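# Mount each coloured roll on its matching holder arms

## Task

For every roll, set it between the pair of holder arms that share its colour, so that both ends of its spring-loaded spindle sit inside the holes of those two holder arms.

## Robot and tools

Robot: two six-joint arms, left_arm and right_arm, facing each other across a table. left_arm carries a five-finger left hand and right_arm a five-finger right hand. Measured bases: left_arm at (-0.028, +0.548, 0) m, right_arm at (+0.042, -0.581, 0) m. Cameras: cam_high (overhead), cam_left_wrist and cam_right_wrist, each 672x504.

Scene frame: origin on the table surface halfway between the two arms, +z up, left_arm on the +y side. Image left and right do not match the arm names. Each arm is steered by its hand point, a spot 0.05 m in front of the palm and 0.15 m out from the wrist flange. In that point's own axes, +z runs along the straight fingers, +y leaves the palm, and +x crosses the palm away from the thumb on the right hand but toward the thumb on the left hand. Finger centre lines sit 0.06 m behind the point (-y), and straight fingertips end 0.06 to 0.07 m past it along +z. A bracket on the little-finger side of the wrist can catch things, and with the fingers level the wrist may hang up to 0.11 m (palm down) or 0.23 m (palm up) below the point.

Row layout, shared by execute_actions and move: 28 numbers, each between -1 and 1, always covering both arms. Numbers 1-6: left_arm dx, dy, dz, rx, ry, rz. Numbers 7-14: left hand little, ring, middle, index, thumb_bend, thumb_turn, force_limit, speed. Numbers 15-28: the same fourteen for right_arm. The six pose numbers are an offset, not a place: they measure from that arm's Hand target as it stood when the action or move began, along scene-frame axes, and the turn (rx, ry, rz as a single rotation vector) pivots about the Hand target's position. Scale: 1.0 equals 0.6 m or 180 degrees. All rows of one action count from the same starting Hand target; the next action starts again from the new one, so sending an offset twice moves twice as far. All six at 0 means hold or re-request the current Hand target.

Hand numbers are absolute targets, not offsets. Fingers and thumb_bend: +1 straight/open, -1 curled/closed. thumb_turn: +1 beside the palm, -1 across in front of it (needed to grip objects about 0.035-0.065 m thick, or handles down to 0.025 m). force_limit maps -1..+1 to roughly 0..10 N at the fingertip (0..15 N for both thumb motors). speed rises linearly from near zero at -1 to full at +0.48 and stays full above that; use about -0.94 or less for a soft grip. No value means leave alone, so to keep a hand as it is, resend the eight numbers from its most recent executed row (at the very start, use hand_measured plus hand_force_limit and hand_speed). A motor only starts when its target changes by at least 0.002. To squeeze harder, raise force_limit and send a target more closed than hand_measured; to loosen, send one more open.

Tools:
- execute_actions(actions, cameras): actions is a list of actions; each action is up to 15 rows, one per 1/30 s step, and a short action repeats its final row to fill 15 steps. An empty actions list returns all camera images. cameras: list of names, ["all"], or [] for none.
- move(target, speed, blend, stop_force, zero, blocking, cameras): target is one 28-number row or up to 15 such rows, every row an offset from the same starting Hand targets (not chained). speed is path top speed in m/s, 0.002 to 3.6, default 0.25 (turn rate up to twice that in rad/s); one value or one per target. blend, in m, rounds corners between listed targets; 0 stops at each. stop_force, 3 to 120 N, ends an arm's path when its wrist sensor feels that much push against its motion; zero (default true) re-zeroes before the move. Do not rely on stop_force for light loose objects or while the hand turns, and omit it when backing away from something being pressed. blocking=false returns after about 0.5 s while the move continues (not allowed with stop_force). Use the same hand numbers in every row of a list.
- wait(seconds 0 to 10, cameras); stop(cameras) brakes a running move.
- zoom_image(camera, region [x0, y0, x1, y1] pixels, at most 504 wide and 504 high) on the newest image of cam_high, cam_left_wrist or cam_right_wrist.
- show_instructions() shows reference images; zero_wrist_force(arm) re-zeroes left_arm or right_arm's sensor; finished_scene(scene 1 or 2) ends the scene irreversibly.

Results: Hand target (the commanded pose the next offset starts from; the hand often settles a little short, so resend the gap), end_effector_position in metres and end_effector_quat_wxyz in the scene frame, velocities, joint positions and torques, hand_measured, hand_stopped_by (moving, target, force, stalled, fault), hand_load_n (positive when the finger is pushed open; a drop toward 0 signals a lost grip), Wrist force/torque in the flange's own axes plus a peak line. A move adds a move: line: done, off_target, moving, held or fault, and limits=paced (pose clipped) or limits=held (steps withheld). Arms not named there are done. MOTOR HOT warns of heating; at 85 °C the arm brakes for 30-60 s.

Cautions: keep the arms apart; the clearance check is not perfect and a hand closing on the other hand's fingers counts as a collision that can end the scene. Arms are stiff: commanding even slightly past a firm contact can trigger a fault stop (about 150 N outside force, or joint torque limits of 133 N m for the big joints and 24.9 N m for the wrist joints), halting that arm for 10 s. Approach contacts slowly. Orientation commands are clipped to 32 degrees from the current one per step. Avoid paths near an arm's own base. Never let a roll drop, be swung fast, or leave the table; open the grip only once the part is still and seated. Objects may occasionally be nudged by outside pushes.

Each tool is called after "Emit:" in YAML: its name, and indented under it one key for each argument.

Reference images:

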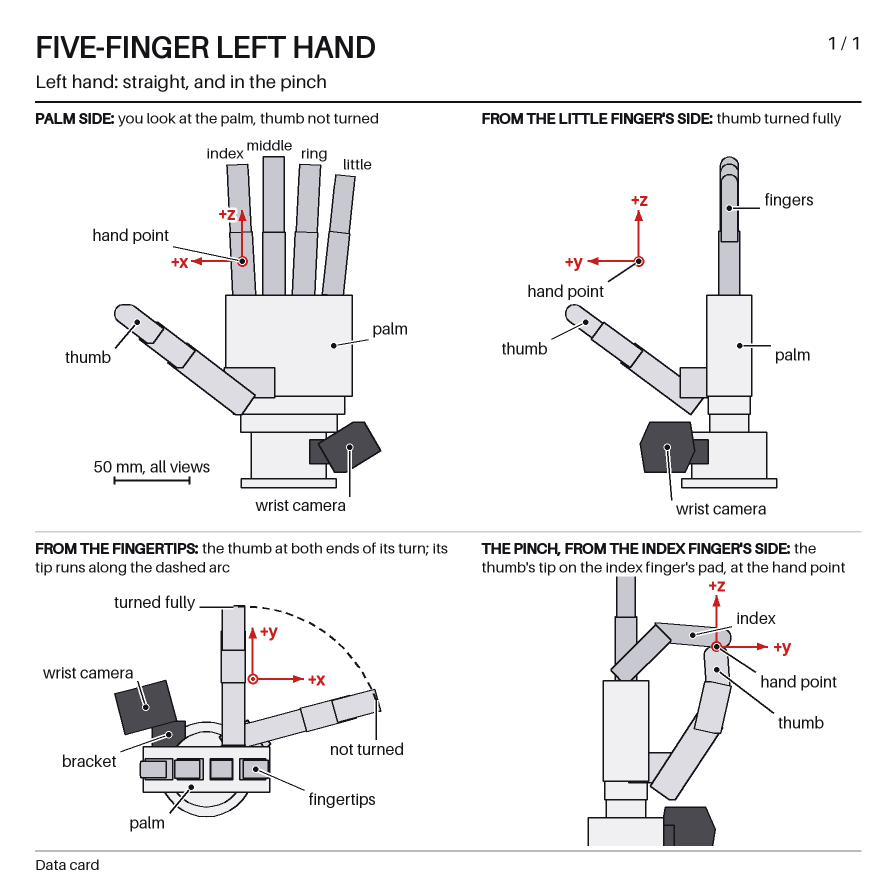

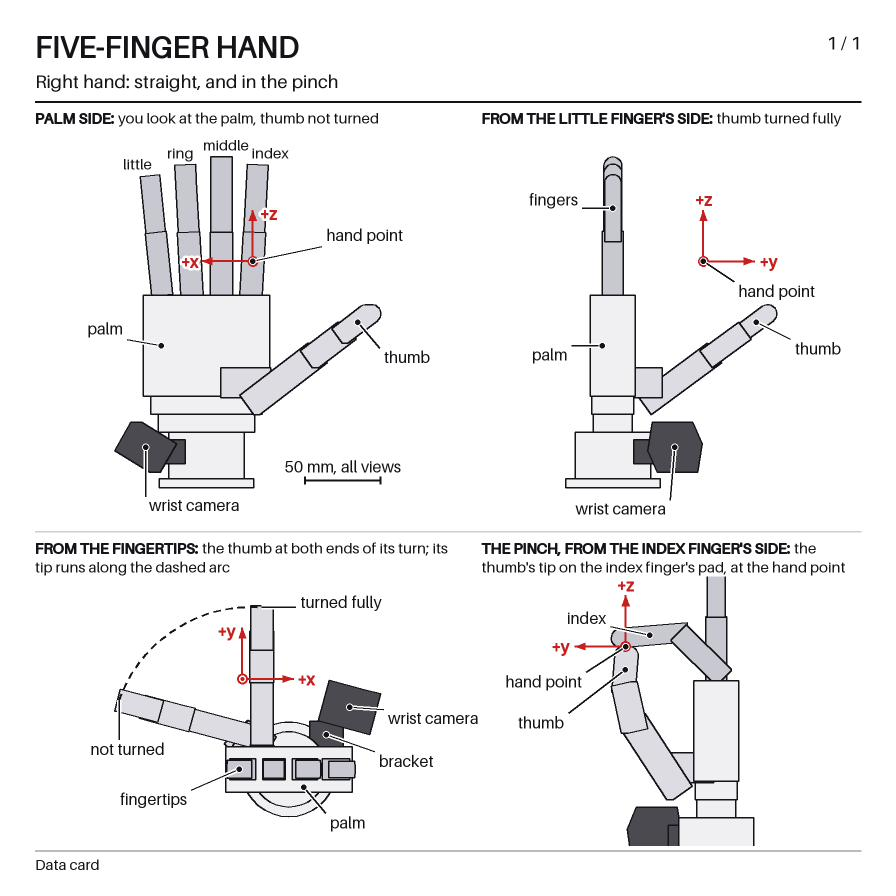

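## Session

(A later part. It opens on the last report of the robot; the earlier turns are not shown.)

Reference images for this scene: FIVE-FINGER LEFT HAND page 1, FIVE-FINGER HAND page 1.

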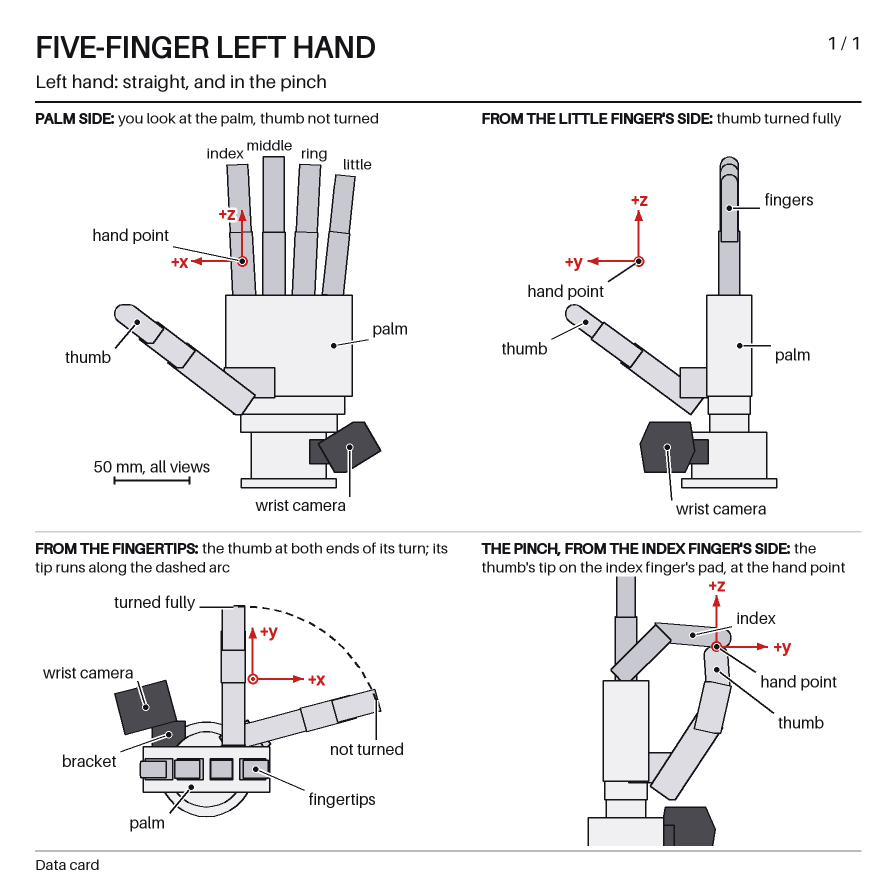

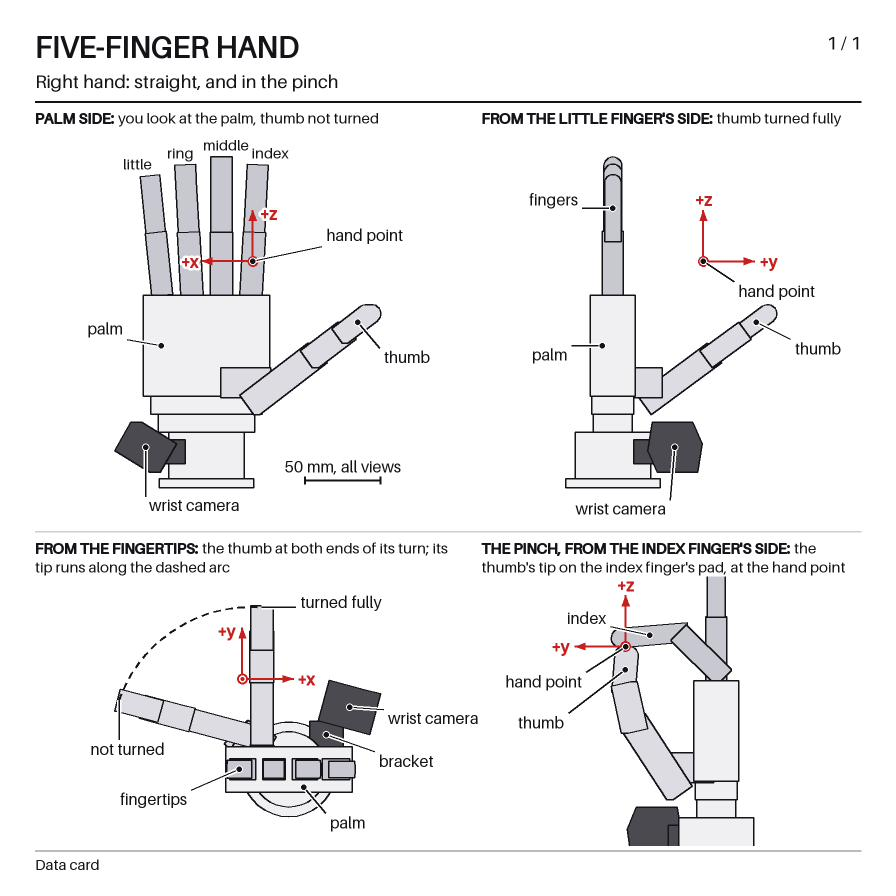

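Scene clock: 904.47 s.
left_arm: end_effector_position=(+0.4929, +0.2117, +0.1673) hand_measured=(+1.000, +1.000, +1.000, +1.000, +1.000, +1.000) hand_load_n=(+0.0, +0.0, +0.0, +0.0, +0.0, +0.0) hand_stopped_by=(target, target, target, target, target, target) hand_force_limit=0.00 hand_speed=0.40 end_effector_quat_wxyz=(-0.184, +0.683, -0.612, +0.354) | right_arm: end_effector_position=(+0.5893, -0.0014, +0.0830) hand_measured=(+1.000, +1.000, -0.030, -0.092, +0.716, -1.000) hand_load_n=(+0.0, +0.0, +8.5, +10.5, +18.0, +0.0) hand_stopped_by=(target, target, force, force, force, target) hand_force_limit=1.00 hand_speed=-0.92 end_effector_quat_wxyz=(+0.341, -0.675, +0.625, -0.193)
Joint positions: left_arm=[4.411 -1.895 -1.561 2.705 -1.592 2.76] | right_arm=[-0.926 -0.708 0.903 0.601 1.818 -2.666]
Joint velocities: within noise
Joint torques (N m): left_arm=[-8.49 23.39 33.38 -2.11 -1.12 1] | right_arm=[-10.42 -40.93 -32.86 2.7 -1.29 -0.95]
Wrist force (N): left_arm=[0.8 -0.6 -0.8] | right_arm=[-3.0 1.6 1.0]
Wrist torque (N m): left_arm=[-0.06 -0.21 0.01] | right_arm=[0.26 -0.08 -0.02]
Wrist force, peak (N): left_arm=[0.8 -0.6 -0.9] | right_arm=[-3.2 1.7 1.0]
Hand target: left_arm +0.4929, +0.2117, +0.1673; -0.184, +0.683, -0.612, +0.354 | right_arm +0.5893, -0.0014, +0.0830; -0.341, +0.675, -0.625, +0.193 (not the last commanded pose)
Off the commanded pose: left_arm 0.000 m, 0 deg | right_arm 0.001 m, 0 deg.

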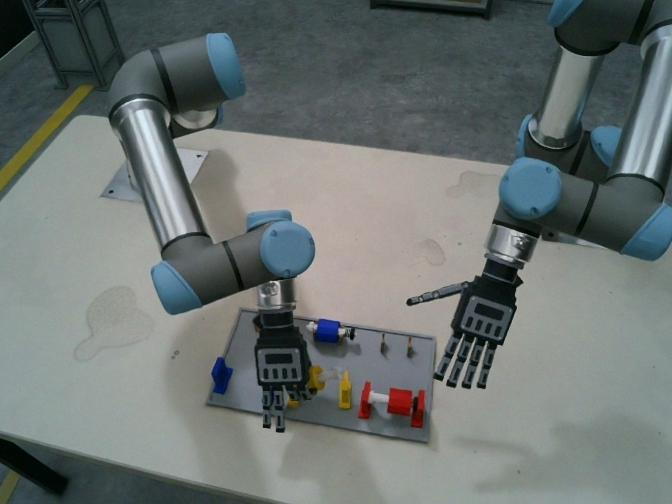

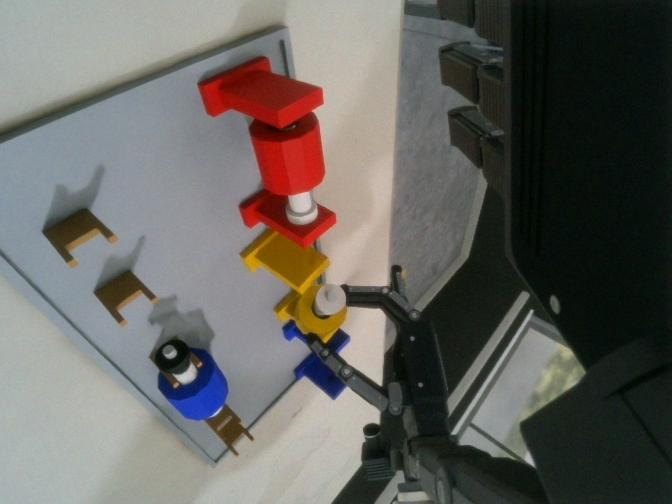

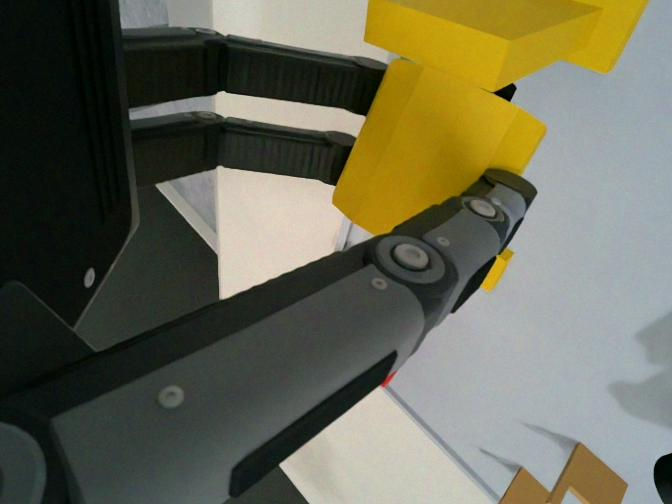

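Emit:
move:
  target:
    - [0,0,0,0,0,0,1,1,1,1,1,1,0,0.4,-0.0006,0.0055,0,0,0,0,1,1,-0.7,-0.7,-0.36,-1,1.0,-0.92]
    - [0,0,0,0,0,0,1,1,1,1,1,1,0,0.4,0.0006,0.0055,0.0063,0,0,0,1,1,-0.7,-0.7,-0.36,-1,1.0,-0.92]
  speed: 0.02
  cameras: ["cam_right_wrist"]

Emit:
zoom_image:
  camera: "cam_right_wrist"
  region: [420, 0, 580, 120]

Scene clock: 907.93 s.
left_arm: end_effector_position=(+0.4929, +0.2117, +0.1673) hand_measured=(+1.000, +1.000, +1.000, +1.000, +1.000, +1.000) hand_load_n=(+0.0, +0.0, +0.0, -0.5, +0.0, +0.0) hand_stopped_by=(target, target, target, target, target, target) hand_force_limit=0.00 hand_speed=0.40 end_effector_quat_wxyz=(-0.184, +0.683, -0.612, +0.354) | right_arm: end_effector_position=(+0.5896, +0.0019, +0.0867) hand_measured=(+1.000, +1.000, -0.030, -0.092, +0.716, -1.000) hand_load_n=(+0.0, +0.0, +8.5, +10.0, +18.0, -0.5) hand_stopped_by=(target, target, force, force, force, target) hand_force_limit=1.00 hand_speed=-0.92 end_effector_quat_wxyz=(+0.341, -0.675, +0.625, -0.193)
Joint positions: left_arm=[4.411 -1.895 -1.561 2.705 -1.592 2.76] | right_arm=[-0.922 -0.702 0.882 0.617 1.821 -2.663]
Joint torques (N m): left_arm=[-8.71 23.13 32.07 -2.09 -1.17 1.26] | right_arm=[-10.17 -57.64 -32.82 2.34 -1.91 -1.05]
Wrist force (N): left_arm=[1.0 -0.5 -0.7] | right_arm=[-0.4 2.0 0.4]
Wrist torque (N m): left_arm=[-0.06 -0.22 0.01] | right_arm=[0.25 0.01 -0.13]
Wrist force, peak (N): left_arm=[0.9 -0.5 -1.0] | right_arm=[-3.5 1.8 1.2]
Hand target: left_arm +0.4929, +0.2117, +0.1673; -0.184, +0.683, -0.612, +0.354 | right_arm +0.5897, +0.0019, +0.0868; -0.341, +0.675, -0.625, +0.193
Off the commanded pose: left_arm 0.000 m, 0 deg | right_arm 0.000 m, 0 deg.
move: done
Images, in order (width x height): cam_right_wrist 672x504.

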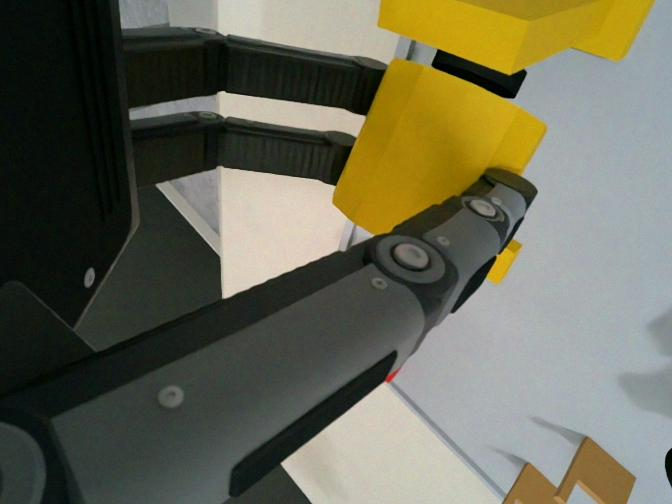

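Scaled by 3.150 from the camera's 672x504 image, which has a finer 960x720 frame.

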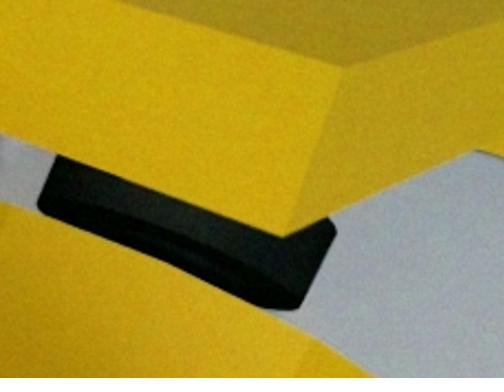

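Emit:
move:
  target: [0,0,0,0,0,0,1,1,1,1,1,1,0,0.4,-0.0016,0.0117,0,0,0,0,1,1,-0.7,-0.7,-0.36,-1,1.0,-0.92]
  speed: 0.02
  cameras: ["cam_right_wrist","cam_left_wrist"]

Emit:
zoom_image:
  camera: "cam_right_wrist"
  region: [420, 0, 580, 120]

Emit:
zoom_image:
  camera: "cam_left_wrist"
  region: [230, 215, 380, 365]

Scene clock: 909.07 s.
left_arm: end_effector_position=(+0.4929, +0.2117, +0.1673) hand_measured=(+1.000, +1.000, +1.000, +1.000, +1.000, +1.000) hand_load_n=(+0.0, +0.0, +0.0, +0.0, +0.0, -0.5) hand_stopped_by=(target, target, target, target, target, target) hand_force_limit=0.00 hand_speed=0.40 end_effector_quat_wxyz=(-0.184, +0.683, -0.612, +0.354) | right_arm: end_effector_position=(+0.5887, +0.0089, +0.0868) hand_measured=(+1.000, +1.000, -0.030, -0.092, +0.716, -1.000) hand_load_n=(+0.0, +0.0, +8.0, +10.0, +18.0, -0.5) hand_stopped_by=(target, target, force, force, force, target) hand_force_limit=1.00 hand_speed=-0.92 end_effector_quat_wxyz=(+0.341, -0.675, +0.625, -0.193)
Joint positions: left_arm=[4.411 -1.895 -1.561 2.705 -1.592 2.76] | right_arm=[-0.913 -0.687 0.854 0.631 1.827 -2.656]
Joint torques (N m): left_arm=[-8.13 23.07 33.1 -2.09 -1.18 1.43] | right_arm=[12.5 -42.27 -33.44 2.04 2.23 1.54]
Wrist force (N): left_arm=[0.6 -0.4 -0.9] | right_arm=[-0.4 1.9 0.3]
Wrist torque (N m): left_arm=[-0.03 -0.17 -0.01] | right_arm=[0.24 0.02 -0.16]
Wrist force, peak (N): left_arm=[1.0 -0.5 -1.0] | right_arm=[-0.5 2.3 0.8]
Hand target: left_arm +0.4929, +0.2117, +0.1673; -0.184, +0.683, -0.612, +0.354 | right_arm +0.5887, +0.0089, +0.0868; -0.341, +0.675, -0.625, +0.193
Off the commanded pose: left_arm 0.000 m, 0 deg | right_arm 0.000 m, 0 deg.
move: done
Images, in order (width x height): cam_left_wrist 672x504, cam_right_wrist 672x504.

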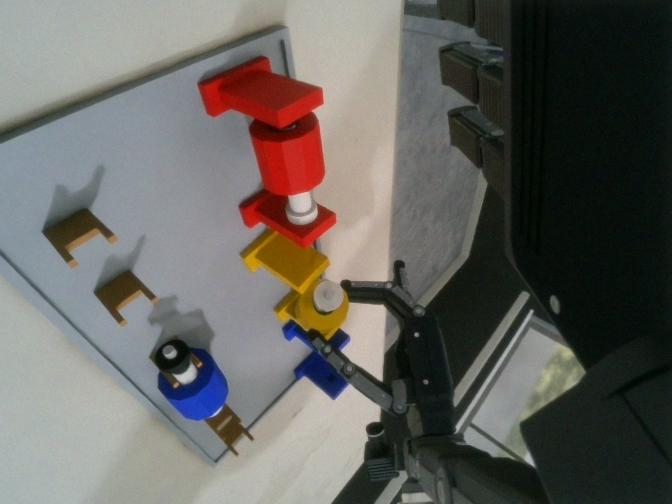

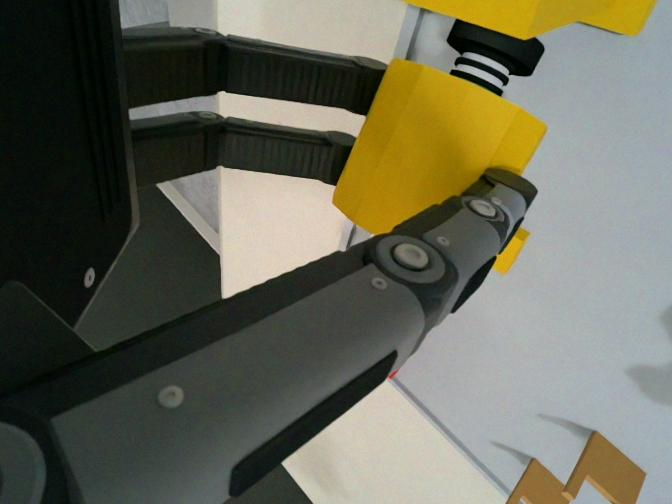

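Scaled by 3.150 from the camera's 672x504 image, which has a finer 960x720 frame.

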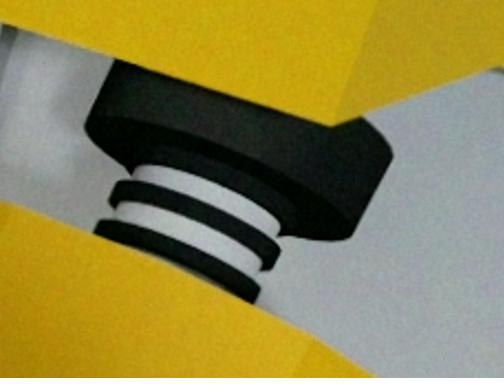

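Scaled by 3.360 from the camera's 672x504 image, which has a finer 960x720 frame.

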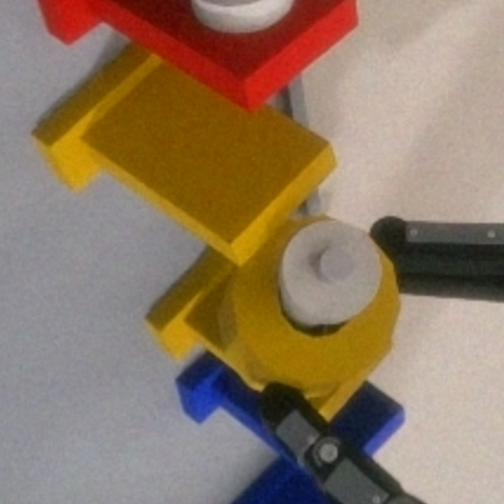

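Emit:
move:
  target:
    - [0,0,0,0,0,0,1,1,1,1,1,1,0,0.4,0.0042,0.002,0.003,0,0,0,1,1,-0.7,-0.7,-0.36,-1,1.0,-0.92]
    - [0,0,0,0,0,0,1,1,1,1,1,1,0,0.4,0.0063,-0.0117,0.003,0,0,0,1,1,-0.7,-0.7,-0.36,-1,1.0,-0.92]
  speed: 0.02

Emit:
move:
  target: [0,0,0,0,0,0,1,1,1,1,1,1,0,0.4,0.0015,-0.0116,0,0,0,0,1,1,-0.7,-0.7,-0.36,-1,1.0,-0.92]
  speed: 0.005
  stop_force: 3
  cameras: ["cam_right_wrist"]

Emit:
zoom_image:
  camera: "cam_right_wrist"
  region: [420, 0, 580, 120]

Scene clock: 916.20 s.
left_arm: end_effector_position=(+0.4929, +0.2117, +0.1673) hand_measured=(+1.000, +1.000, +1.000, +1.000, +1.000, +1.000) hand_load_n=(+0.0, +0.0, +0.0, +0.0, +0.0, +0.0) hand_stopped_by=(target, target, target, target, target, target) hand_force_limit=0.00 hand_speed=0.40 end_effector_quat_wxyz=(-0.184, +0.683, -0.612, +0.354) | right_arm: end_effector_position=(+0.5925, +0.0020, +0.0886) hand_measured=(+1.000, +1.000, -0.030, -0.092, +0.716, -1.000) hand_load_n=(+0.0, +0.0, +8.0, +10.0, +18.0, -0.5) hand_stopped_by=(target, target, force, force, force, target) hand_force_limit=1.00 hand_speed=-0.92 end_effector_quat_wxyz=(+0.341, -0.675, +0.625, -0.193)
Joint positions: left_arm=[4.411 -1.895 -1.561 2.705 -1.592 2.76] | right_arm=[-0.925 -0.697 0.868 0.625 1.819 -2.665]
Joint torques (N m): left_arm=[-8.41 23.45 32.19 -2.22 -1.28 1.62] | right_arm=[-11.12 -58.09 -4.54 -0.94 -1.73 -1.31]
Wrist force (N): left_arm=[0.7 -0.6 -0.6] | right_arm=[-0.3 1.9 0.4]
Wrist torque (N m): left_arm=[-0.07 -0.19 0.00] | right_arm=[0.22 -0.04 0.03]
Wrist force, peak (N): left_arm=[0.9 -0.5 -1.0] | right_arm=[-0.3 2.3 0.3]
Hand target: left_arm +0.4929, +0.2117, +0.1673; -0.184, +0.683, -0.612, +0.354 | right_arm +0.5925, +0.0019, +0.0886; -0.341, +0.675, -0.625, +0.193
Off the commanded pose: left_arm 0.000 m, 0 deg | right_arm 0.000 m, 0 deg.
move: done

Scene clock: 918.17 s.
left_arm: end_effector_position=(+0.4929, +0.2117, +0.1673) hand_measured=(+1.000, +1.000, +1.000, +1.000, +1.000, +1.000) hand_load_n=(+0.0, +0.0, +0.0, +0.0, -0.5, +0.0) hand_stopped_by=(target, target, target, target, target, target) hand_force_limit=0.00 hand_speed=0.40 end_effector_quat_wxyz=(-0.184, +0.683, -0.612, +0.354) | right_arm: end_effector_position=(+0.5930, -0.0014, +0.0886) hand_measured=(+1.000, +1.000, -0.030, -0.092, +0.716, -1.000) hand_load_n=(+0.0, +0.0, +7.5, +10.5, +17.5, +0.5) hand_stopped_by=(target, target, force, force, force, target) hand_force_limit=1.00 hand_speed=-0.92 end_effector_quat_wxyz=(+0.341, -0.675, +0.625, -0.193)
Joint positions: left_arm=[4.411 -1.895 -1.561 2.705 -1.592 2.76] | right_arm=[-0.93 -0.705 0.881 0.619 1.816 -2.668]
Joint torques (N m): left_arm=[-7.66 23.72 32.42 -2.15 -1.23 1.67] | right_arm=[11.1 -41.29 -32.79 2.66 2.87 0.65]
Wrist force (N): left_arm=[0.8 -0.6 -0.8] | right_arm=[-2.6 1.9 0.6]
Wrist torque (N m): left_arm=[-0.05 -0.20 0.00] | right_arm=[0.21 -0.05 0.10]
Wrist force, peak (N): left_arm=[0.8 -0.7 -1.0] | right_arm=[-5.2 1.1 1.1]
Hand target: left_arm +0.4929, +0.2117, +0.1673; -0.184, +0.683, -0.612, +0.354 | right_arm +0.5930, -0.0014, +0.0886; -0.341, +0.675, -0.625, +0.193 (not the last commanded pose)
Off the commanded pose: left_arm 0.000 m, 0 deg | right_arm 0.004 m, 0 deg.
move: contact (right_arm)
Images, in order (width x height): cam_right_wrist 672x504.

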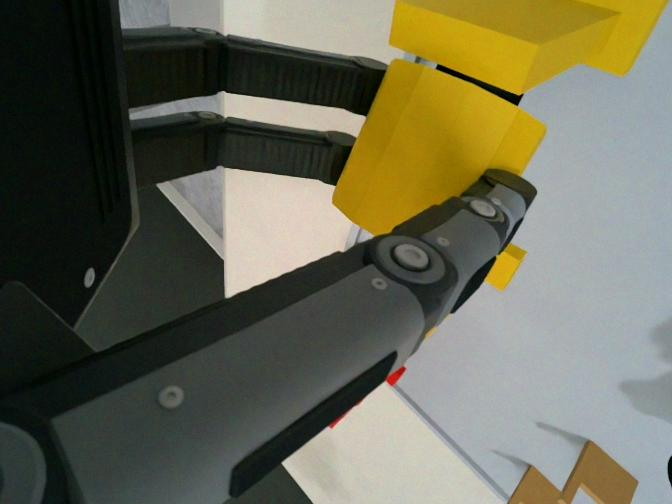

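Scaled by 3.150 from the camera's 672x504 image, which has a finer 960x720 frame.

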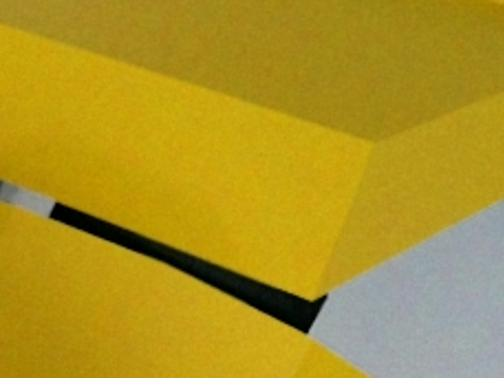

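Emit:
move:
  target:
    - [0,0,0,0,0,0,1,1,1,1,1,1,0,0.4,-0.0006,0.0042,0,0,0,0,1,1,-0.7,-0.7,-0.36,-1,1.0,-0.92]
    - [0,0,0,0,0,0,1,1,1,1,1,1,0,0.4,-0.0031,0.0038,0.0003,0,0,0,1,1,-0.7,-0.7,-0.36,-1,1.0,-0.92]
  speed: 0.02

Emit:
move:
  target: [0,0,0,0,0,0,1,1,1,1,1,1,0,0.4,0.0015,-0.0116,0,0,0,0,1,1,-0.7,-0.7,-0.36,-1,1.0,-0.92]
  speed: 0.005
  stop_force: 3

Emit:
move:
  target:
    - [0,0,0,0,0,0,1,1,1,1,1,1,0,0.4,-0.0006,0.0042,0,0,0,0,1,1,-0.7,-0.7,-0.36,-1,1.0,-0.92]
    - [0,0,0,0,0,0,1,1,1,1,1,1,0,0.4,-0.0031,0.0038,0.0003,0,0,0,1,1,-0.7,-0.7,-0.36,-1,1.0,-0.92]
  speed: 0.02

Emit:
move:
  target: [0,0,0,0,0,0,1,1,1,1,1,1,0,0.4,0.0015,-0.0116,0,0,0,0,1,1,-0.7,-0.7,-0.36,-1,1.0,-0.92]
  speed: 0.005
  stop_force: 3

Scene clock: 919.47 s.
left_arm: end_effector_position=(+0.4929, +0.2117, +0.1673) hand_measured=(+1.000, +1.000, +1.000, +1.000, +1.000, +1.000) hand_load_n=(+0.0, +0.0, +0.0, +0.0, +0.5, +0.0) hand_stopped_by=(target, target, target, target, target, target) hand_force_limit=0.00 hand_speed=0.40 end_effector_quat_wxyz=(-0.184, +0.683, -0.612, +0.354) | right_arm: end_effector_position=(+0.5912, +0.0009, +0.0888) hand_measured=(+1.000, +1.000, -0.030, -0.092, +0.716, -1.000) hand_load_n=(+0.0, +0.0, +8.5, +10.0, +18.0, -0.5) hand_stopped_by=(target, target, force, force, force, target) hand_force_limit=1.00 hand_speed=-0.92 end_effector_quat_wxyz=(+0.341, -0.675, +0.625, -0.193)
Joint positions: left_arm=[4.411 -1.895 -1.561 2.705 -1.592 2.76] | right_arm=[-0.925 -0.703 0.878 0.621 1.819 -2.665]
Joint torques (N m): left_arm=[-8.43 24.16 33.09 -2.02 -1.31 1.52] | right_arm=[12.5 -58.1 -7.32 -1.08 2.47 1.62]
Wrist force (N): left_arm=[0.8 -0.5 -0.8] | right_arm=[-0.3 1.8 0.5]
Wrist torque (N m): left_arm=[-0.05 -0.20 0.00] | right_arm=[0.21 0.00 -0.13]
Wrist force, peak (N): left_arm=[0.7 -0.8 -1.0] | right_arm=[-2.9 2.4 0.7]
Hand target: left_arm +0.4929, +0.2117, +0.1673; -0.184, +0.683, -0.612, +0.354 | right_arm +0.5911, +0.0008, +0.0888; -0.341, +0.675, -0.625, +0.193
Off the commanded pose: left_arm 0.000 m, 0 deg | right_arm 0.000 m, 0 deg.
move: done

Scene clock: 921.27 s.
left_arm: end_effector_position=(+0.4929, +0.2117, +0.1673) hand_measured=(+1.000, +1.000, +1.000, +1.000, +1.000, +1.000) hand_load_n=(+0.0, +0.0, +0.0, +0.0, +0.0, +0.0) hand_stopped_by=(target, target, target, target, target, target) hand_force_limit=0.00 hand_speed=0.40 end_effector_quat_wxyz=(-0.184, +0.683, -0.612, +0.354) | right_arm: end_effector_position=(+0.5914, -0.0017, +0.0888) hand_measured=(+1.000, +1.000, -0.030, -0.092, +0.716, -1.000) hand_load_n=(+0.0, -0.5, +7.5, +10.0, +17.5, +0.0) hand_stopped_by=(target, target, force, force, force, target) hand_force_limit=1.00 hand_speed=-0.92 end_effector_quat_wxyz=(+0.341, -0.675, +0.625, -0.193)
Joint positions: left_arm=[4.411 -1.895 -1.561 2.705 -1.592 2.76] | right_arm=[-0.929 -0.708 0.888 0.616 1.816 -2.667]
Joint torques (N m): left_arm=[-8.73 23.1 32.03 -1.95 -1.24 1.48] | right_arm=[10.64 -39.99 -33.25 2.65 3.12 0.76]
Wrist force (N): left_arm=[0.9 -0.6 -0.5] | right_arm=[-2.8 2.5 0.7]
Wrist torque (N m): left_arm=[-0.08 -0.21 0.01] | right_arm=[0.30 0.01 0.09]
Wrist force, peak (N): left_arm=[0.7 -0.6 -1.0] | right_arm=[-4.8 1.5 0.7]
Hand target: left_arm +0.4929, +0.2117, +0.1673; -0.184, +0.683, -0.612, +0.354 | right_arm +0.5914, -0.0017, +0.0888; -0.341, +0.675, -0.625, +0.193 (not the last commanded pose)
Off the commanded pose: left_arm 0.000 m, 0 deg | right_arm 0.004 m, 0 deg.
move: contact (right_arm)

Scene clock: 922.23 s.
left_arm: end_effector_position=(+0.4929, +0.2117, +0.1673) hand_measured=(+1.000, +1.000, +1.000, +1.000, +1.000, +1.000) hand_load_n=(+0.0, +0.0, +0.0, +0.0, +0.0, +0.0) hand_stopped_by=(target, target, target, target, target, target) hand_force_limit=0.00 hand_speed=0.40 end_effector_quat_wxyz=(-0.184, +0.683, -0.612, +0.354) | right_arm: end_effector_position=(+0.5896, +0.0006, +0.0890) hand_measured=(+1.000, +1.000, -0.030, -0.092, +0.716, -1.000) hand_load_n=(+0.0, +0.0, +8.0, +10.5, +18.0, -0.5) hand_stopped_by=(target, target, force, force, force, target) hand_force_limit=1.00 hand_speed=-0.92 end_effector_quat_wxyz=(+0.341, -0.675, +0.625, -0.193)
Joint positions: left_arm=[4.411 -1.895 -1.561 2.705 -1.592 2.76] | right_arm=[-0.924 -0.707 0.884 0.619 1.82 -2.664]
Joint torques (N m): left_arm=[-8.07 24.1 32.02 -2.07 -1.33 1.54] | right_arm=[12.68 -57.92 -7.23 -1.14 2.57 1.4]
Wrist force (N): left_arm=[0.7 -0.6 -0.7] | right_arm=[-0.5 2.0 0.4]
Wrist torque (N m): left_arm=[-0.07 -0.18 -0.01] | right_arm=[0.25 0.03 -0.14]
Wrist force, peak (N): left_arm=[0.8 -0.7 -0.9] | right_arm=[-2.8 2.5 0.5]
Hand target: left_arm +0.4929, +0.2117, +0.1673; -0.184, +0.683, -0.612, +0.354 | right_arm +0.5896, +0.0006, +0.0890; -0.341, +0.675, -0.625, +0.193
Off the commanded pose: left_arm 0.000 m, 0 deg | right_arm 0.000 m, 0 deg.
move: done

Scene clock: 923.90 s.
left_arm: end_effector_position=(+0.4929, +0.2117, +0.1673) hand_measured=(+1.000, +1.000, +1.000, +1.000, +1.000, +1.000) hand_load_n=(+0.0, -0.5, -0.5, +0.0, +0.0, +0.0) hand_stopped_by=(target, target, target, target, target, target) hand_force_limit=0.00 hand_speed=0.40 end_effector_quat_wxyz=(-0.184, +0.683, -0.612, +0.354) | right_arm: end_effector_position=(+0.5899, -0.0017, +0.0890) hand_measured=(+1.000, +1.000, -0.030, -0.092, +0.716, -1.000) hand_load_n=(+0.0, +0.0, +7.5, +10.0, +17.0, -0.5) hand_stopped_by=(target, target, force, force, force, target) hand_force_limit=1.00 hand_speed=-0.92 end_effector_quat_wxyz=(+0.341, -0.675, +0.625, -0.193)
Joint positions: left_arm=[4.411 -1.895 -1.561 2.705 -1.592 2.76] | right_arm=[-0.927 -0.712 0.893 0.614 1.817 -2.666]
Joint torques (N m): left_arm=[-7.76 23.49 32.31 -2.16 -1.25 1.76] | right_arm=[11.59 -40.64 -33.59 2.53 2.76 1.03]
Wrist force (N): left_arm=[0.9 -0.5 -0.7] | right_arm=[-2.4 1.6 1.0]
Wrist torque (N m): left_arm=[-0.06 -0.21 0.01] | right_arm=[0.25 -0.05 0.08]
Wrist force, peak (N): left_arm=[0.7 -0.8 -1.1] | right_arm=[-4.0 1.5 1.5]
Hand target: left_arm +0.4929, +0.2117, +0.1673; -0.184, +0.683, -0.612, +0.354 | right_arm +0.5898, -0.0017, +0.0890; -0.341, +0.675, -0.625, +0.193 (not the last commanded pose)
Off the commanded pose: left_arm 0.000 m, 0 deg | right_arm 0.005 m, 0 deg.
move: contact (right_arm)

Emit:
move:
  target:
    - [0,0,0,0,0,0,1,1,1,1,1,1,0,0.4,-0.0006,0.0042,0,0,0,0,1,1,-0.7,-0.7,-0.36,-1,1.0,-0.92]
    - [0,0,0,0,0,0,1,1,1,1,1,1,0,0.4,0.0020,0.0087,-0.0092,-0.0275,-0.0039,0,1,1,-0.7,-0.7,-0.36,-1,1.0,-0.92]
  speed: 0.02

Emit:
move:
  target: [0,0,0,0,0,0,1,1,1,1,1,1,0,0.4,0.0015,-0.0116,0,0,0,0,1,1,-0.7,-0.7,-0.36,-1,1.0,-0.92]
  speed: 0.005
  stop_force: 3
  cameras: ["cam_right_wrist","cam_left_wrist"]

Emit:
zoom_image:
  camera: "cam_left_wrist"
  region: [230, 215, 380, 365]

Emit:
zoom_image:
  camera: "cam_right_wrist"
  region: [420, 0, 580, 120]

Scene clock: 927.93 s.
left_arm: end_effector_position=(+0.4929, +0.2117, +0.1673) hand_measured=(+1.000, +1.000, +1.000, +1.000, +1.000, +1.000) hand_load_n=(+0.0, +0.0, -0.5, +0.0, +0.0, +0.0) hand_stopped_by=(target, target, target, target, target, target) hand_force_limit=0.00 hand_speed=0.40 end_effector_quat_wxyz=(-0.184, +0.683, -0.612, +0.354) | right_arm: end_effector_position=(+0.5910, +0.0035, +0.0835) hand_measured=(+1.000, +1.000, -0.030, -0.092, +0.716, -1.000) hand_load_n=(+0.0, +0.0, +8.0, +10.0, +17.5, -1.0) hand_stopped_by=(target, target, force, force, force, target) hand_force_limit=1.00 hand_speed=-0.92 end_effector_quat_wxyz=(+0.316, -0.688, +0.614, -0.224)
Joint positions: left_arm=[4.411 -1.895 -1.561 2.705 -1.592 2.76] | right_arm=[-0.897 -0.648 0.782 0.696 1.893 -2.697]
Joint torques (N m): left_arm=[-8.66 23.92 32.85 -2.15 -1.23 1.54] | right_arm=[12.81 -43.17 -35.06 2.43 2.58 -1.44]
Wrist force (N): left_arm=[0.7 -0.6 -0.8] | right_arm=[-0.7 2.1 0.1]
Wrist torque (N m): left_arm=[-0.06 -0.19 -0.01] | right_arm=[0.28 0.04 0.04]
Wrist force, peak (N): left_arm=[1.0 -0.5 -1.0] | right_arm=[-2.7 2.1 1.3]
Hand target: left_arm +0.4929, +0.2117, +0.1673; -0.184, +0.683, -0.612, +0.354 | right_arm +0.5910, +0.0035, +0.0835; -0.315, +0.688, -0.614, +0.224
Off the commanded pose: left_arm 0.000 m, 0 deg | right_arm 0.000 m, 0 deg.
move: done

Scene clock: 929.90 s.
left_arm: end_effector_position=(+0.4929, +0.2117, +0.1673) hand_measured=(+1.000, +1.000, +1.000, +1.000, +1.000, +1.000) hand_load_n=(+0.0, -0.5, +0.0, +0.0, +0.0, +0.0) hand_stopped_by=(target, target, target, target, target, target) hand_force_limit=0.00 hand_speed=0.40 end_effector_quat_wxyz=(-0.184, +0.683, -0.612, +0.354) | right_arm: end_effector_position=(+0.5915, +0.0002, +0.0835) hand_measured=(+1.000, +1.000, -0.030, -0.092, +0.716, -1.000) hand_load_n=(+0.5, +0.0, +7.5, +10.5, +17.0, -0.5) hand_stopped_by=(target, target, force, force, force, target) hand_force_limit=1.00 hand_speed=-0.92 end_effector_quat_wxyz=(+0.315, -0.688, +0.614, -0.224)
Joint positions: left_arm=[4.411 -1.895 -1.561 2.705 -1.592 2.76] | right_arm=[-0.901 -0.656 0.797 0.688 1.89 -2.701]
Joint torques (N m): left_arm=[-8.95 23.4 32.3 -2.07 -1.25 1.52] | right_arm=[11.93 -41.72 -33.44 2.63 2.9 0.84]
Wrist force (N): left_arm=[0.7 -0.5 -0.9] | right_arm=[-3.3 2.0 0.6]
Wrist torque (N m): left_arm=[-0.03 -0.20 0.00] | right_arm=[0.30 0.01 0.09]
Wrist force, peak (N): left_arm=[0.9 -0.7 -1.1] | right_arm=[-5.4 0.9 1.1]
Hand target: left_arm +0.4929, +0.2117, +0.1673; -0.184, +0.683, -0.612, +0.354 | right_arm +0.5915, +0.0002, +0.0835; -0.315, +0.688, -0.614, +0.224 (not the last commanded pose)
Off the commanded pose: left_arm 0.000 m, 0 deg | right_arm 0.004 m, 0 deg.
move: contact (right_arm)
Images, in order (width x height): cam_left_wrist 672x504, cam_right_wrist 672x504.

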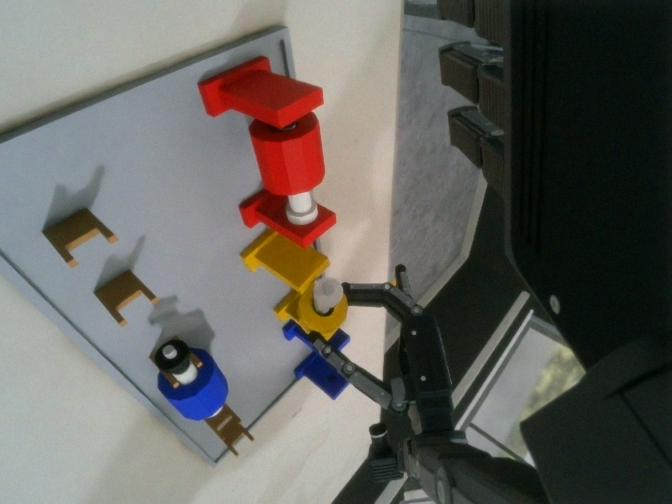

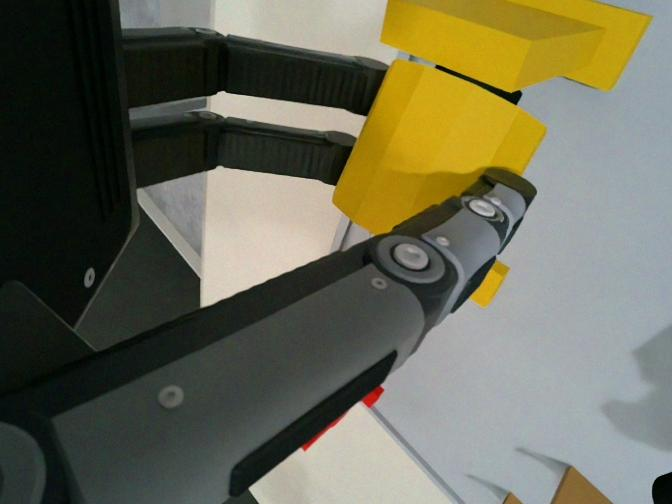

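Scaled by 3.360 from the camera's 672x504 image, which has a finer 960x720 frame.

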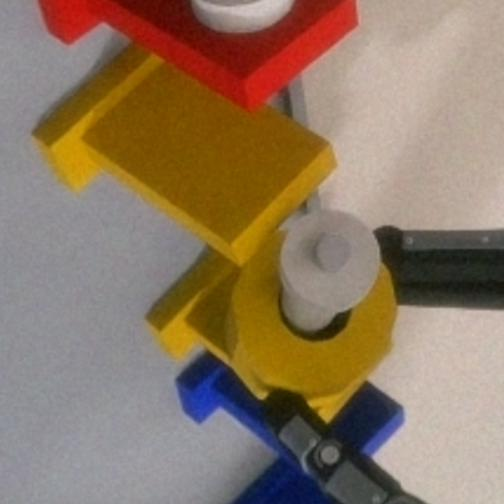

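Scaled by 3.150 from the camera's 672x504 image, which has a finer 960x720 frame.

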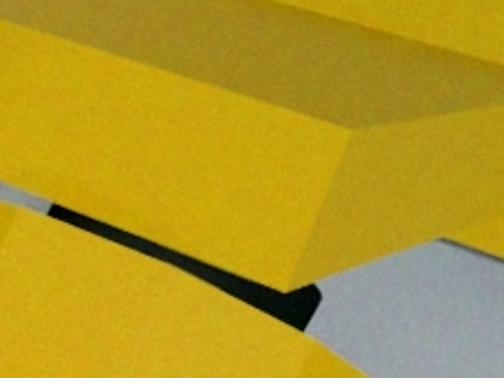

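Emit:
move:
  target:
    - [0,0,0,0,0,0,1,1,1,1,1,1,0,0.4,-0.0006,0.005,0,0,0,0,1,1,-0.7,-0.7,-0.36,-1,1.0,-0.92]
    - [0,0,0,0,0,0,1,1,1,1,1,1,0,0.4,0.003,0.0054,-0.0030,-0.0137,-0.0019,-0.0167,1,1,-0.7,-0.7,-0.36,-1,1.0,-0.92]
  speed: 0.02

Emit:
move:
  target: [0,0,0,0,0,0,1,1,1,1,1,1,0,0.4,0.0015,-0.0116,0,0,0,0,1,1,-0.7,-0.7,-0.36,-1,1.0,-0.92]
  speed: 0.005
  stop_force: 3
  cameras: ["cam_right_wrist","cam_left_wrist"]

Emit:
zoom_image:
  camera: "cam_left_wrist"
  region: [230, 215, 380, 365]

Emit:
zoom_image:
  camera: "cam_right_wrist"
  region: [420, 0, 580, 120]

Scene clock: 933.00 s.
left_arm: end_effector_position=(+0.4929, +0.2117, +0.1673) hand_measured=(+1.000, +1.000, +1.000, +1.000, +1.000, +1.000) hand_load_n=(+0.0, +0.0, +0.0, +0.0, +0.0, -0.5) hand_stopped_by=(target, target, target, target, target, target) hand_force_limit=0.00 hand_speed=0.40 end_effector_quat_wxyz=(-0.184, +0.683, -0.612, +0.354) | right_arm: end_effector_position=(+0.5933, +0.0034, +0.0817) hand_measured=(+1.000, +1.000, -0.030, -0.092, +0.716, -1.000) hand_load_n=(+0.0, +0.0, +7.5, +10.0, +17.0, -1.0) hand_stopped_by=(target, target, force, force, force, target) hand_force_limit=1.00 hand_speed=-0.92 end_effector_quat_wxyz=(+0.297, -0.678, +0.625, -0.247)
Joint positions: left_arm=[4.411 -1.895 -1.561 2.705 -1.592 2.76] | right_arm=[-0.876 -0.6 0.698 0.767 1.969 -2.665]
Joint torques (N m): left_arm=[-8.89 24.36 32.61 -2.07 -1.25 1.62] | right_arm=[12.16 -44.56 -33.58 2.43 2.66 1.69]
Wrist force (N): left_arm=[0.6 -0.6 -0.9] | right_arm=[-0.4 1.9 -0.3]
Wrist torque (N m): left_arm=[-0.05 -0.18 -0.01] | right_arm=[0.26 0.02 -0.12]
Wrist force, peak (N): left_arm=[0.9 -0.7 -1.0] | right_arm=[-3.4 2.2 0.7]
Hand target: left_arm +0.4929, +0.2117, +0.1673; -0.184, +0.683, -0.612, +0.354 | right_arm +0.5933, +0.0034, +0.0817; -0.296, +0.678, -0.626, +0.247
Off the commanded pose: left_arm 0.000 m, 0 deg | right_arm 0.000 m, 0 deg.
move: done

Scene clock: 934.77 s.
left_arm: end_effector_position=(+0.4929, +0.2117, +0.1673) hand_measured=(+1.000, +1.000, +1.000, +1.000, +1.000, +1.000) hand_load_n=(+0.0, +0.0, +0.0, +0.0, -0.5, -0.5) hand_stopped_by=(target, target, target, target, target, target) hand_force_limit=0.00 hand_speed=0.40 end_effector_quat_wxyz=(-0.184, +0.683, -0.612, +0.354) | right_arm: end_effector_position=(+0.5936, +0.0010, +0.0817) hand_measured=(+1.000, +1.000, -0.030, -0.092, +0.716, -1.000) hand_load_n=(+0.0, +0.0, +6.0, +10.5, +17.0, -0.5) hand_stopped_by=(target, target, force, force, force, target) hand_force_limit=1.00 hand_speed=-0.92 end_effector_quat_wxyz=(+0.296, -0.678, +0.626, -0.247)
Joint positions: left_arm=[4.411 -1.895 -1.561 2.705 -1.592 2.76] | right_arm=[-0.879 -0.606 0.71 0.76 1.967 -2.667]
Joint torques (N m): left_arm=[-8.04 23.28 32.59 -2.07 -1.38 1.56] | right_arm=[10.79 -43.27 -33.72 2.67 3.23 0.69]
Wrist force (N): left_arm=[0.6 -0.6 -0.8] | right_arm=[-2.7 1.4 -0.8]
Wrist torque (N m): left_arm=[-0.07 -0.18 -0.01] | right_arm=[0.22 0.01 0.08]
Wrist force, peak (N): left_arm=[0.9 -0.7 -0.9] | right_arm=[-4.8 0.1 -1.2]
Hand target: left_arm +0.4929, +0.2117, +0.1673; -0.184, +0.683, -0.612, +0.354 | right_arm +0.5936, +0.0010, +0.0817; -0.296, +0.678, -0.626, +0.247 (not the last commanded pose)
Off the commanded pose: left_arm 0.000 m, 0 deg | right_arm 0.005 m, 0 deg.
move: contact (right_arm)
Images, in order (width x height): cam_left_wrist 672x504, cam_right_wrist 672x504.

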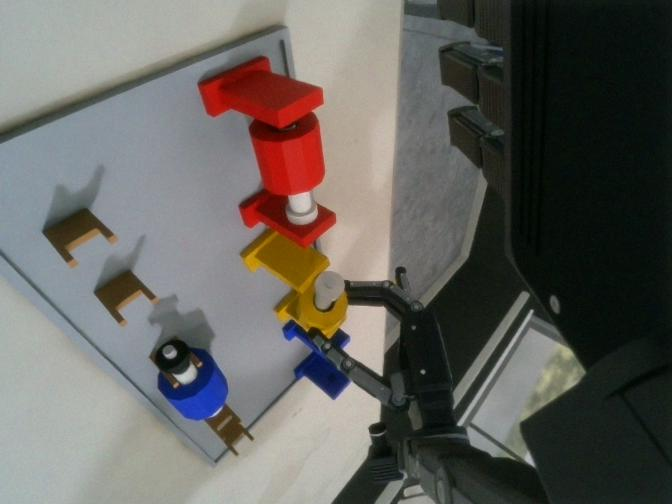

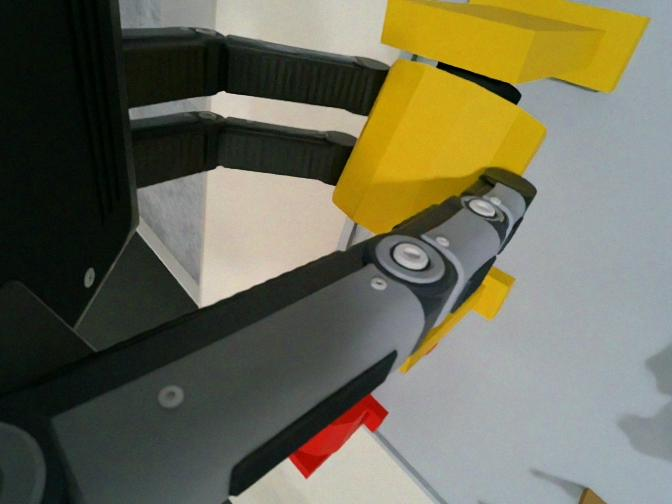

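Scaled by 3.360 from the camera's 672x504 image, which has a finer 960x720 frame.

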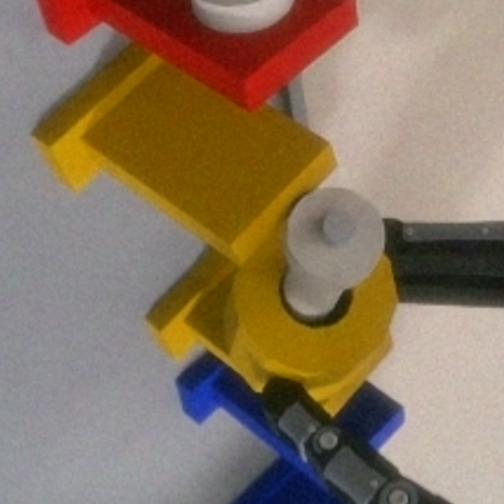

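Scaled by 3.150 from the camera's 672x504 image, which has a finer 960x720 frame.

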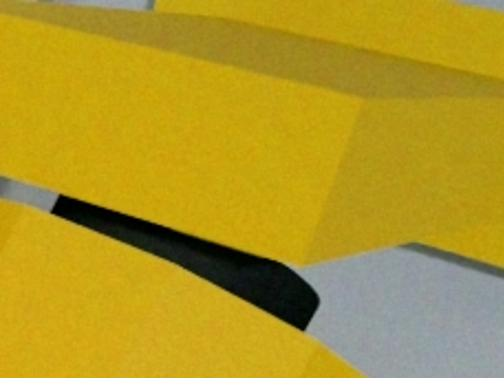

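Emit:
move:
  target:
    - [0,0,0,0,0,0,1,1,1,1,1,1,0,0.4,-0.0006,0.0035,0,0,0,0,1,1,-0.7,-0.7,-0.36,-1,1.0,-0.92]
    - [0,0,0,0,0,0,1,1,1,1,1,1,0,0.4,-0.0006,0.0035,0.003,0,0,0,1,1,-0.7,-0.7,-0.36,-1,1.0,-0.92]
  speed: 0.02

Emit:
move:
  target: [0,0,0,0,0,0,1,1,1,1,1,1,0,0.4,0.0015,-0.0116,0,0,0,0,1,1,-0.7,-0.7,-0.36,-1,1.0,-0.92]
  speed: 0.005
  stop_force: 3

Emit:
move:
  target:
    - [0,0,0,0,0,0,1,1,1,1,1,1,0,0.4,-0.0006,0.0035,0,0,0,0,1,1,-0.7,-0.7,-0.36,-1,1.0,-0.92]
    - [0,0,0,0,0,0,1,1,1,1,1,1,0,0.4,-0.0006,0.0035,0.003,0,0,0,1,1,-0.7,-0.7,-0.36,-1,1.0,-0.92]
  speed: 0.02

Emit:
move:
  target: [0,0,0,0,0,0,1,1,1,1,1,1,0,0.4,0.0015,-0.0116,0,0,0,0,1,1,-0.7,-0.7,-0.36,-1,1.0,-0.92]
  speed: 0.005
  stop_force: 3

Scene clock: 936.20 s.
left_arm: end_effector_position=(+0.4929, +0.2117, +0.1673) hand_measured=(+1.000, +1.000, +1.000, +1.000, +1.000, +1.000) hand_load_n=(+0.0, +0.0, +0.0, +0.0, +0.0, -0.5) hand_stopped_by=(target, target, target, target, target, target) hand_force_limit=0.00 hand_speed=0.40 end_effector_quat_wxyz=(-0.184, +0.683, -0.612, +0.354) | right_arm: end_effector_position=(+0.5932, +0.0031, +0.0834) hand_measured=(+1.000, +1.000, -0.030, -0.092, +0.716, -1.000) hand_load_n=(+0.0, +0.0, +6.5, +10.0, +16.5, -1.0) hand_stopped_by=(target, target, force, force, force, target) hand_force_limit=1.00 hand_speed=-0.92 end_effector_quat_wxyz=(+0.296, -0.678, +0.626, -0.247)
Joint positions: left_arm=[4.411 -1.895 -1.561 2.705 -1.592 2.76] | right_arm=[-0.877 -0.601 0.697 0.77 1.969 -2.665]
Joint torques (N m): left_arm=[-8.64 24.57 32.35 -2.15 -1.18 1.64] | right_arm=[11.39 -55.07 -33.88 2.79 2.88 1.3]
Wrist force (N): left_arm=[0.6 -0.6 -1.0] | right_arm=[-0.6 2.3 0.1]
Wrist torque (N m): left_arm=[-0.05 -0.18 -0.01] | right_arm=[0.31 0.04 -0.12]
Wrist force, peak (N): left_arm=[0.8 -0.8 -1.0] | right_arm=[-3.1 1.6 -1.0]
Hand target: left_arm +0.4929, +0.2117, +0.1673; -0.184, +0.683, -0.612, +0.354 | right_arm +0.5932, +0.0031, +0.0835; -0.296, +0.678, -0.626, +0.247
Off the commanded pose: left_arm 0.000 m, 0 deg | right_arm 0.000 m, 0 deg.
move: done

Scene clock: 938.07 s.
left_arm: end_effector_position=(+0.4929, +0.2117, +0.1673) hand_measured=(+1.000, +1.000, +1.000, +1.000, +1.000, +1.000) hand_load_n=(+0.0, +0.0, +0.0, +0.0, +0.0, +0.0) hand_stopped_by=(target, target, target, target, target, target) hand_force_limit=0.00 hand_speed=0.40 end_effector_quat_wxyz=(-0.184, +0.683, -0.612, +0.354) | right_arm: end_effector_position=(+0.5936, +0.0003, +0.0835) hand_measured=(+1.000, +1.000, -0.030, -0.092, +0.716, -1.000) hand_load_n=(+0.0, +0.0, +6.5, +10.5, +16.5, +0.0) hand_stopped_by=(target, target, force, force, force, target) hand_force_limit=1.00 hand_speed=-0.92 end_effector_quat_wxyz=(+0.296, -0.678, +0.626, -0.247)
Joint positions: left_arm=[4.411 -1.895 -1.561 2.705 -1.592 2.76] | right_arm=[-0.88 -0.609 0.711 0.762 1.966 -2.668]
Joint torques (N m): left_arm=[-7.92 24.54 32 -2.33 -1.15 1.43] | right_arm=[11.62 -43.9 -32.68 2.81 2.93 0.94]
Wrist force (N): left_arm=[0.8 -0.6 -1.0] | right_arm=[-3.1 2.1 -0.2]
Wrist torque (N m): left_arm=[-0.05 -0.20 0.00] | right_arm=[0.28 0.03 0.09]
Wrist force, peak (N): left_arm=[0.9 -0.5 -1.1] | right_arm=[-5.6 1.0 0.0]
Hand target: left_arm +0.4929, +0.2117, +0.1673; -0.184, +0.683, -0.612, +0.354 | right_arm +0.5936, +0.0003, +0.0835; -0.296, +0.678, -0.626, +0.247 (not the last commanded pose)
Off the commanded pose: left_arm 0.000 m, 0 deg | right_arm 0.004 m, 0 deg.
move: contact (right_arm)

Scene clock: 939.00 s.
left_arm: end_effector_position=(+0.4929, +0.2117, +0.1673) hand_measured=(+1.000, +1.000, +1.000, +1.000, +1.000, +1.000) hand_load_n=(+0.0, +0.0, -0.5, +0.0, +0.0, -0.5) hand_stopped_by=(target, target, target, target, target, target) hand_force_limit=0.00 hand_speed=0.40 end_effector_quat_wxyz=(-0.184, +0.683, -0.612, +0.354) | right_arm: end_effector_position=(+0.5932, +0.0024, +0.0852) hand_measured=(+1.000, +1.000, -0.030, -0.092, +0.716, -1.000) hand_load_n=(+0.0, +0.0, +6.5, +10.0, +16.5, -1.0) hand_stopped_by=(target, target, force, force, force, target) hand_force_limit=1.00 hand_speed=-0.92 end_effector_quat_wxyz=(+0.296, -0.678, +0.626, -0.247)
Joint positions: left_arm=[4.411 -1.895 -1.561 2.705 -1.592 2.76] | right_arm=[-0.877 -0.604 0.697 0.771 1.968 -2.666]
Joint torques (N m): left_arm=[-8.59 24.25 32.68 -2.1 -1.19 1.52] | right_arm=[13.14 -55.04 -34.26 2.32 2.84 1.45]
Wrist force (N): left_arm=[0.7 -0.7 -0.7] | right_arm=[-0.3 2.0 0.0]
Wrist torque (N m): left_arm=[-0.08 -0.19 -0.01] | right_arm=[0.27 0.01 -0.12]
Wrist force, peak (N): left_arm=[0.8 -0.9 -0.8] | right_arm=[-3.3 2.0 0.1]
Hand target: left_arm +0.4929, +0.2117, +0.1673; -0.184, +0.683, -0.612, +0.354 | right_arm +0.5932, +0.0024, +0.0853; -0.296, +0.678, -0.626, +0.247
Off the commanded pose: left_arm 0.000 m, 0 deg | right_arm 0.000 m, 0 deg.
move: done

Scene clock: 940.70 s.
left_arm: end_effector_position=(+0.4929, +0.2117, +0.1673) hand_measured=(+1.000, +1.000, +1.000, +1.000, +1.000, +1.000) hand_load_n=(+0.0, +0.0, +0.0, +0.0, +0.0, -0.5) hand_stopped_by=(target, target, target, target, target, target) hand_force_limit=0.00 hand_speed=0.40 end_effector_quat_wxyz=(-0.184, +0.683, -0.612, +0.354) | right_arm: end_effector_position=(+0.5935, +0.0003, +0.0853) hand_measured=(+1.000, +1.000, -0.030, -0.092, +0.716, -1.000) hand_load_n=(+0.0, +0.0, +6.5, +10.5, +16.5, -0.5) hand_stopped_by=(target, target, force, force, force, target) hand_force_limit=1.00 hand_speed=-0.92 end_effector_quat_wxyz=(+0.296, -0.678, +0.626, -0.247)
Joint positions: left_arm=[4.411 -1.895 -1.561 2.705 -1.592 2.76] | right_arm=[-0.88 -0.61 0.708 0.766 1.966 -2.668]
Joint torques (N m): left_arm=[-8.23 24.23 32.75 -2.14 -1.18 1.59] | right_arm=[10.06 -45.27 -33.19 3.06 3.38 0.66]
Wrist force (N): left_arm=[0.8 -0.6 -0.9] | right_arm=[-3.4 1.7 0.4]
Wrist torque (N m): left_arm=[-0.06 -0.20 0.00] | right_arm=[0.23 0.03 0.07]
Wrist force, peak (N): left_arm=[0.9 -0.6 -0.9] | right_arm=[-5.3 0.8 1.0]
Hand target: left_arm +0.4929, +0.2117, +0.1673; -0.184, +0.683, -0.612, +0.354 | right_arm +0.5935, +0.0003, +0.0853; -0.296, +0.678, -0.626, +0.247 (not the last commanded pose)
Off the commanded pose: left_arm 0.000 m, 0 deg | right_arm 0.005 m, 0 deg.
move: contact (right_arm)


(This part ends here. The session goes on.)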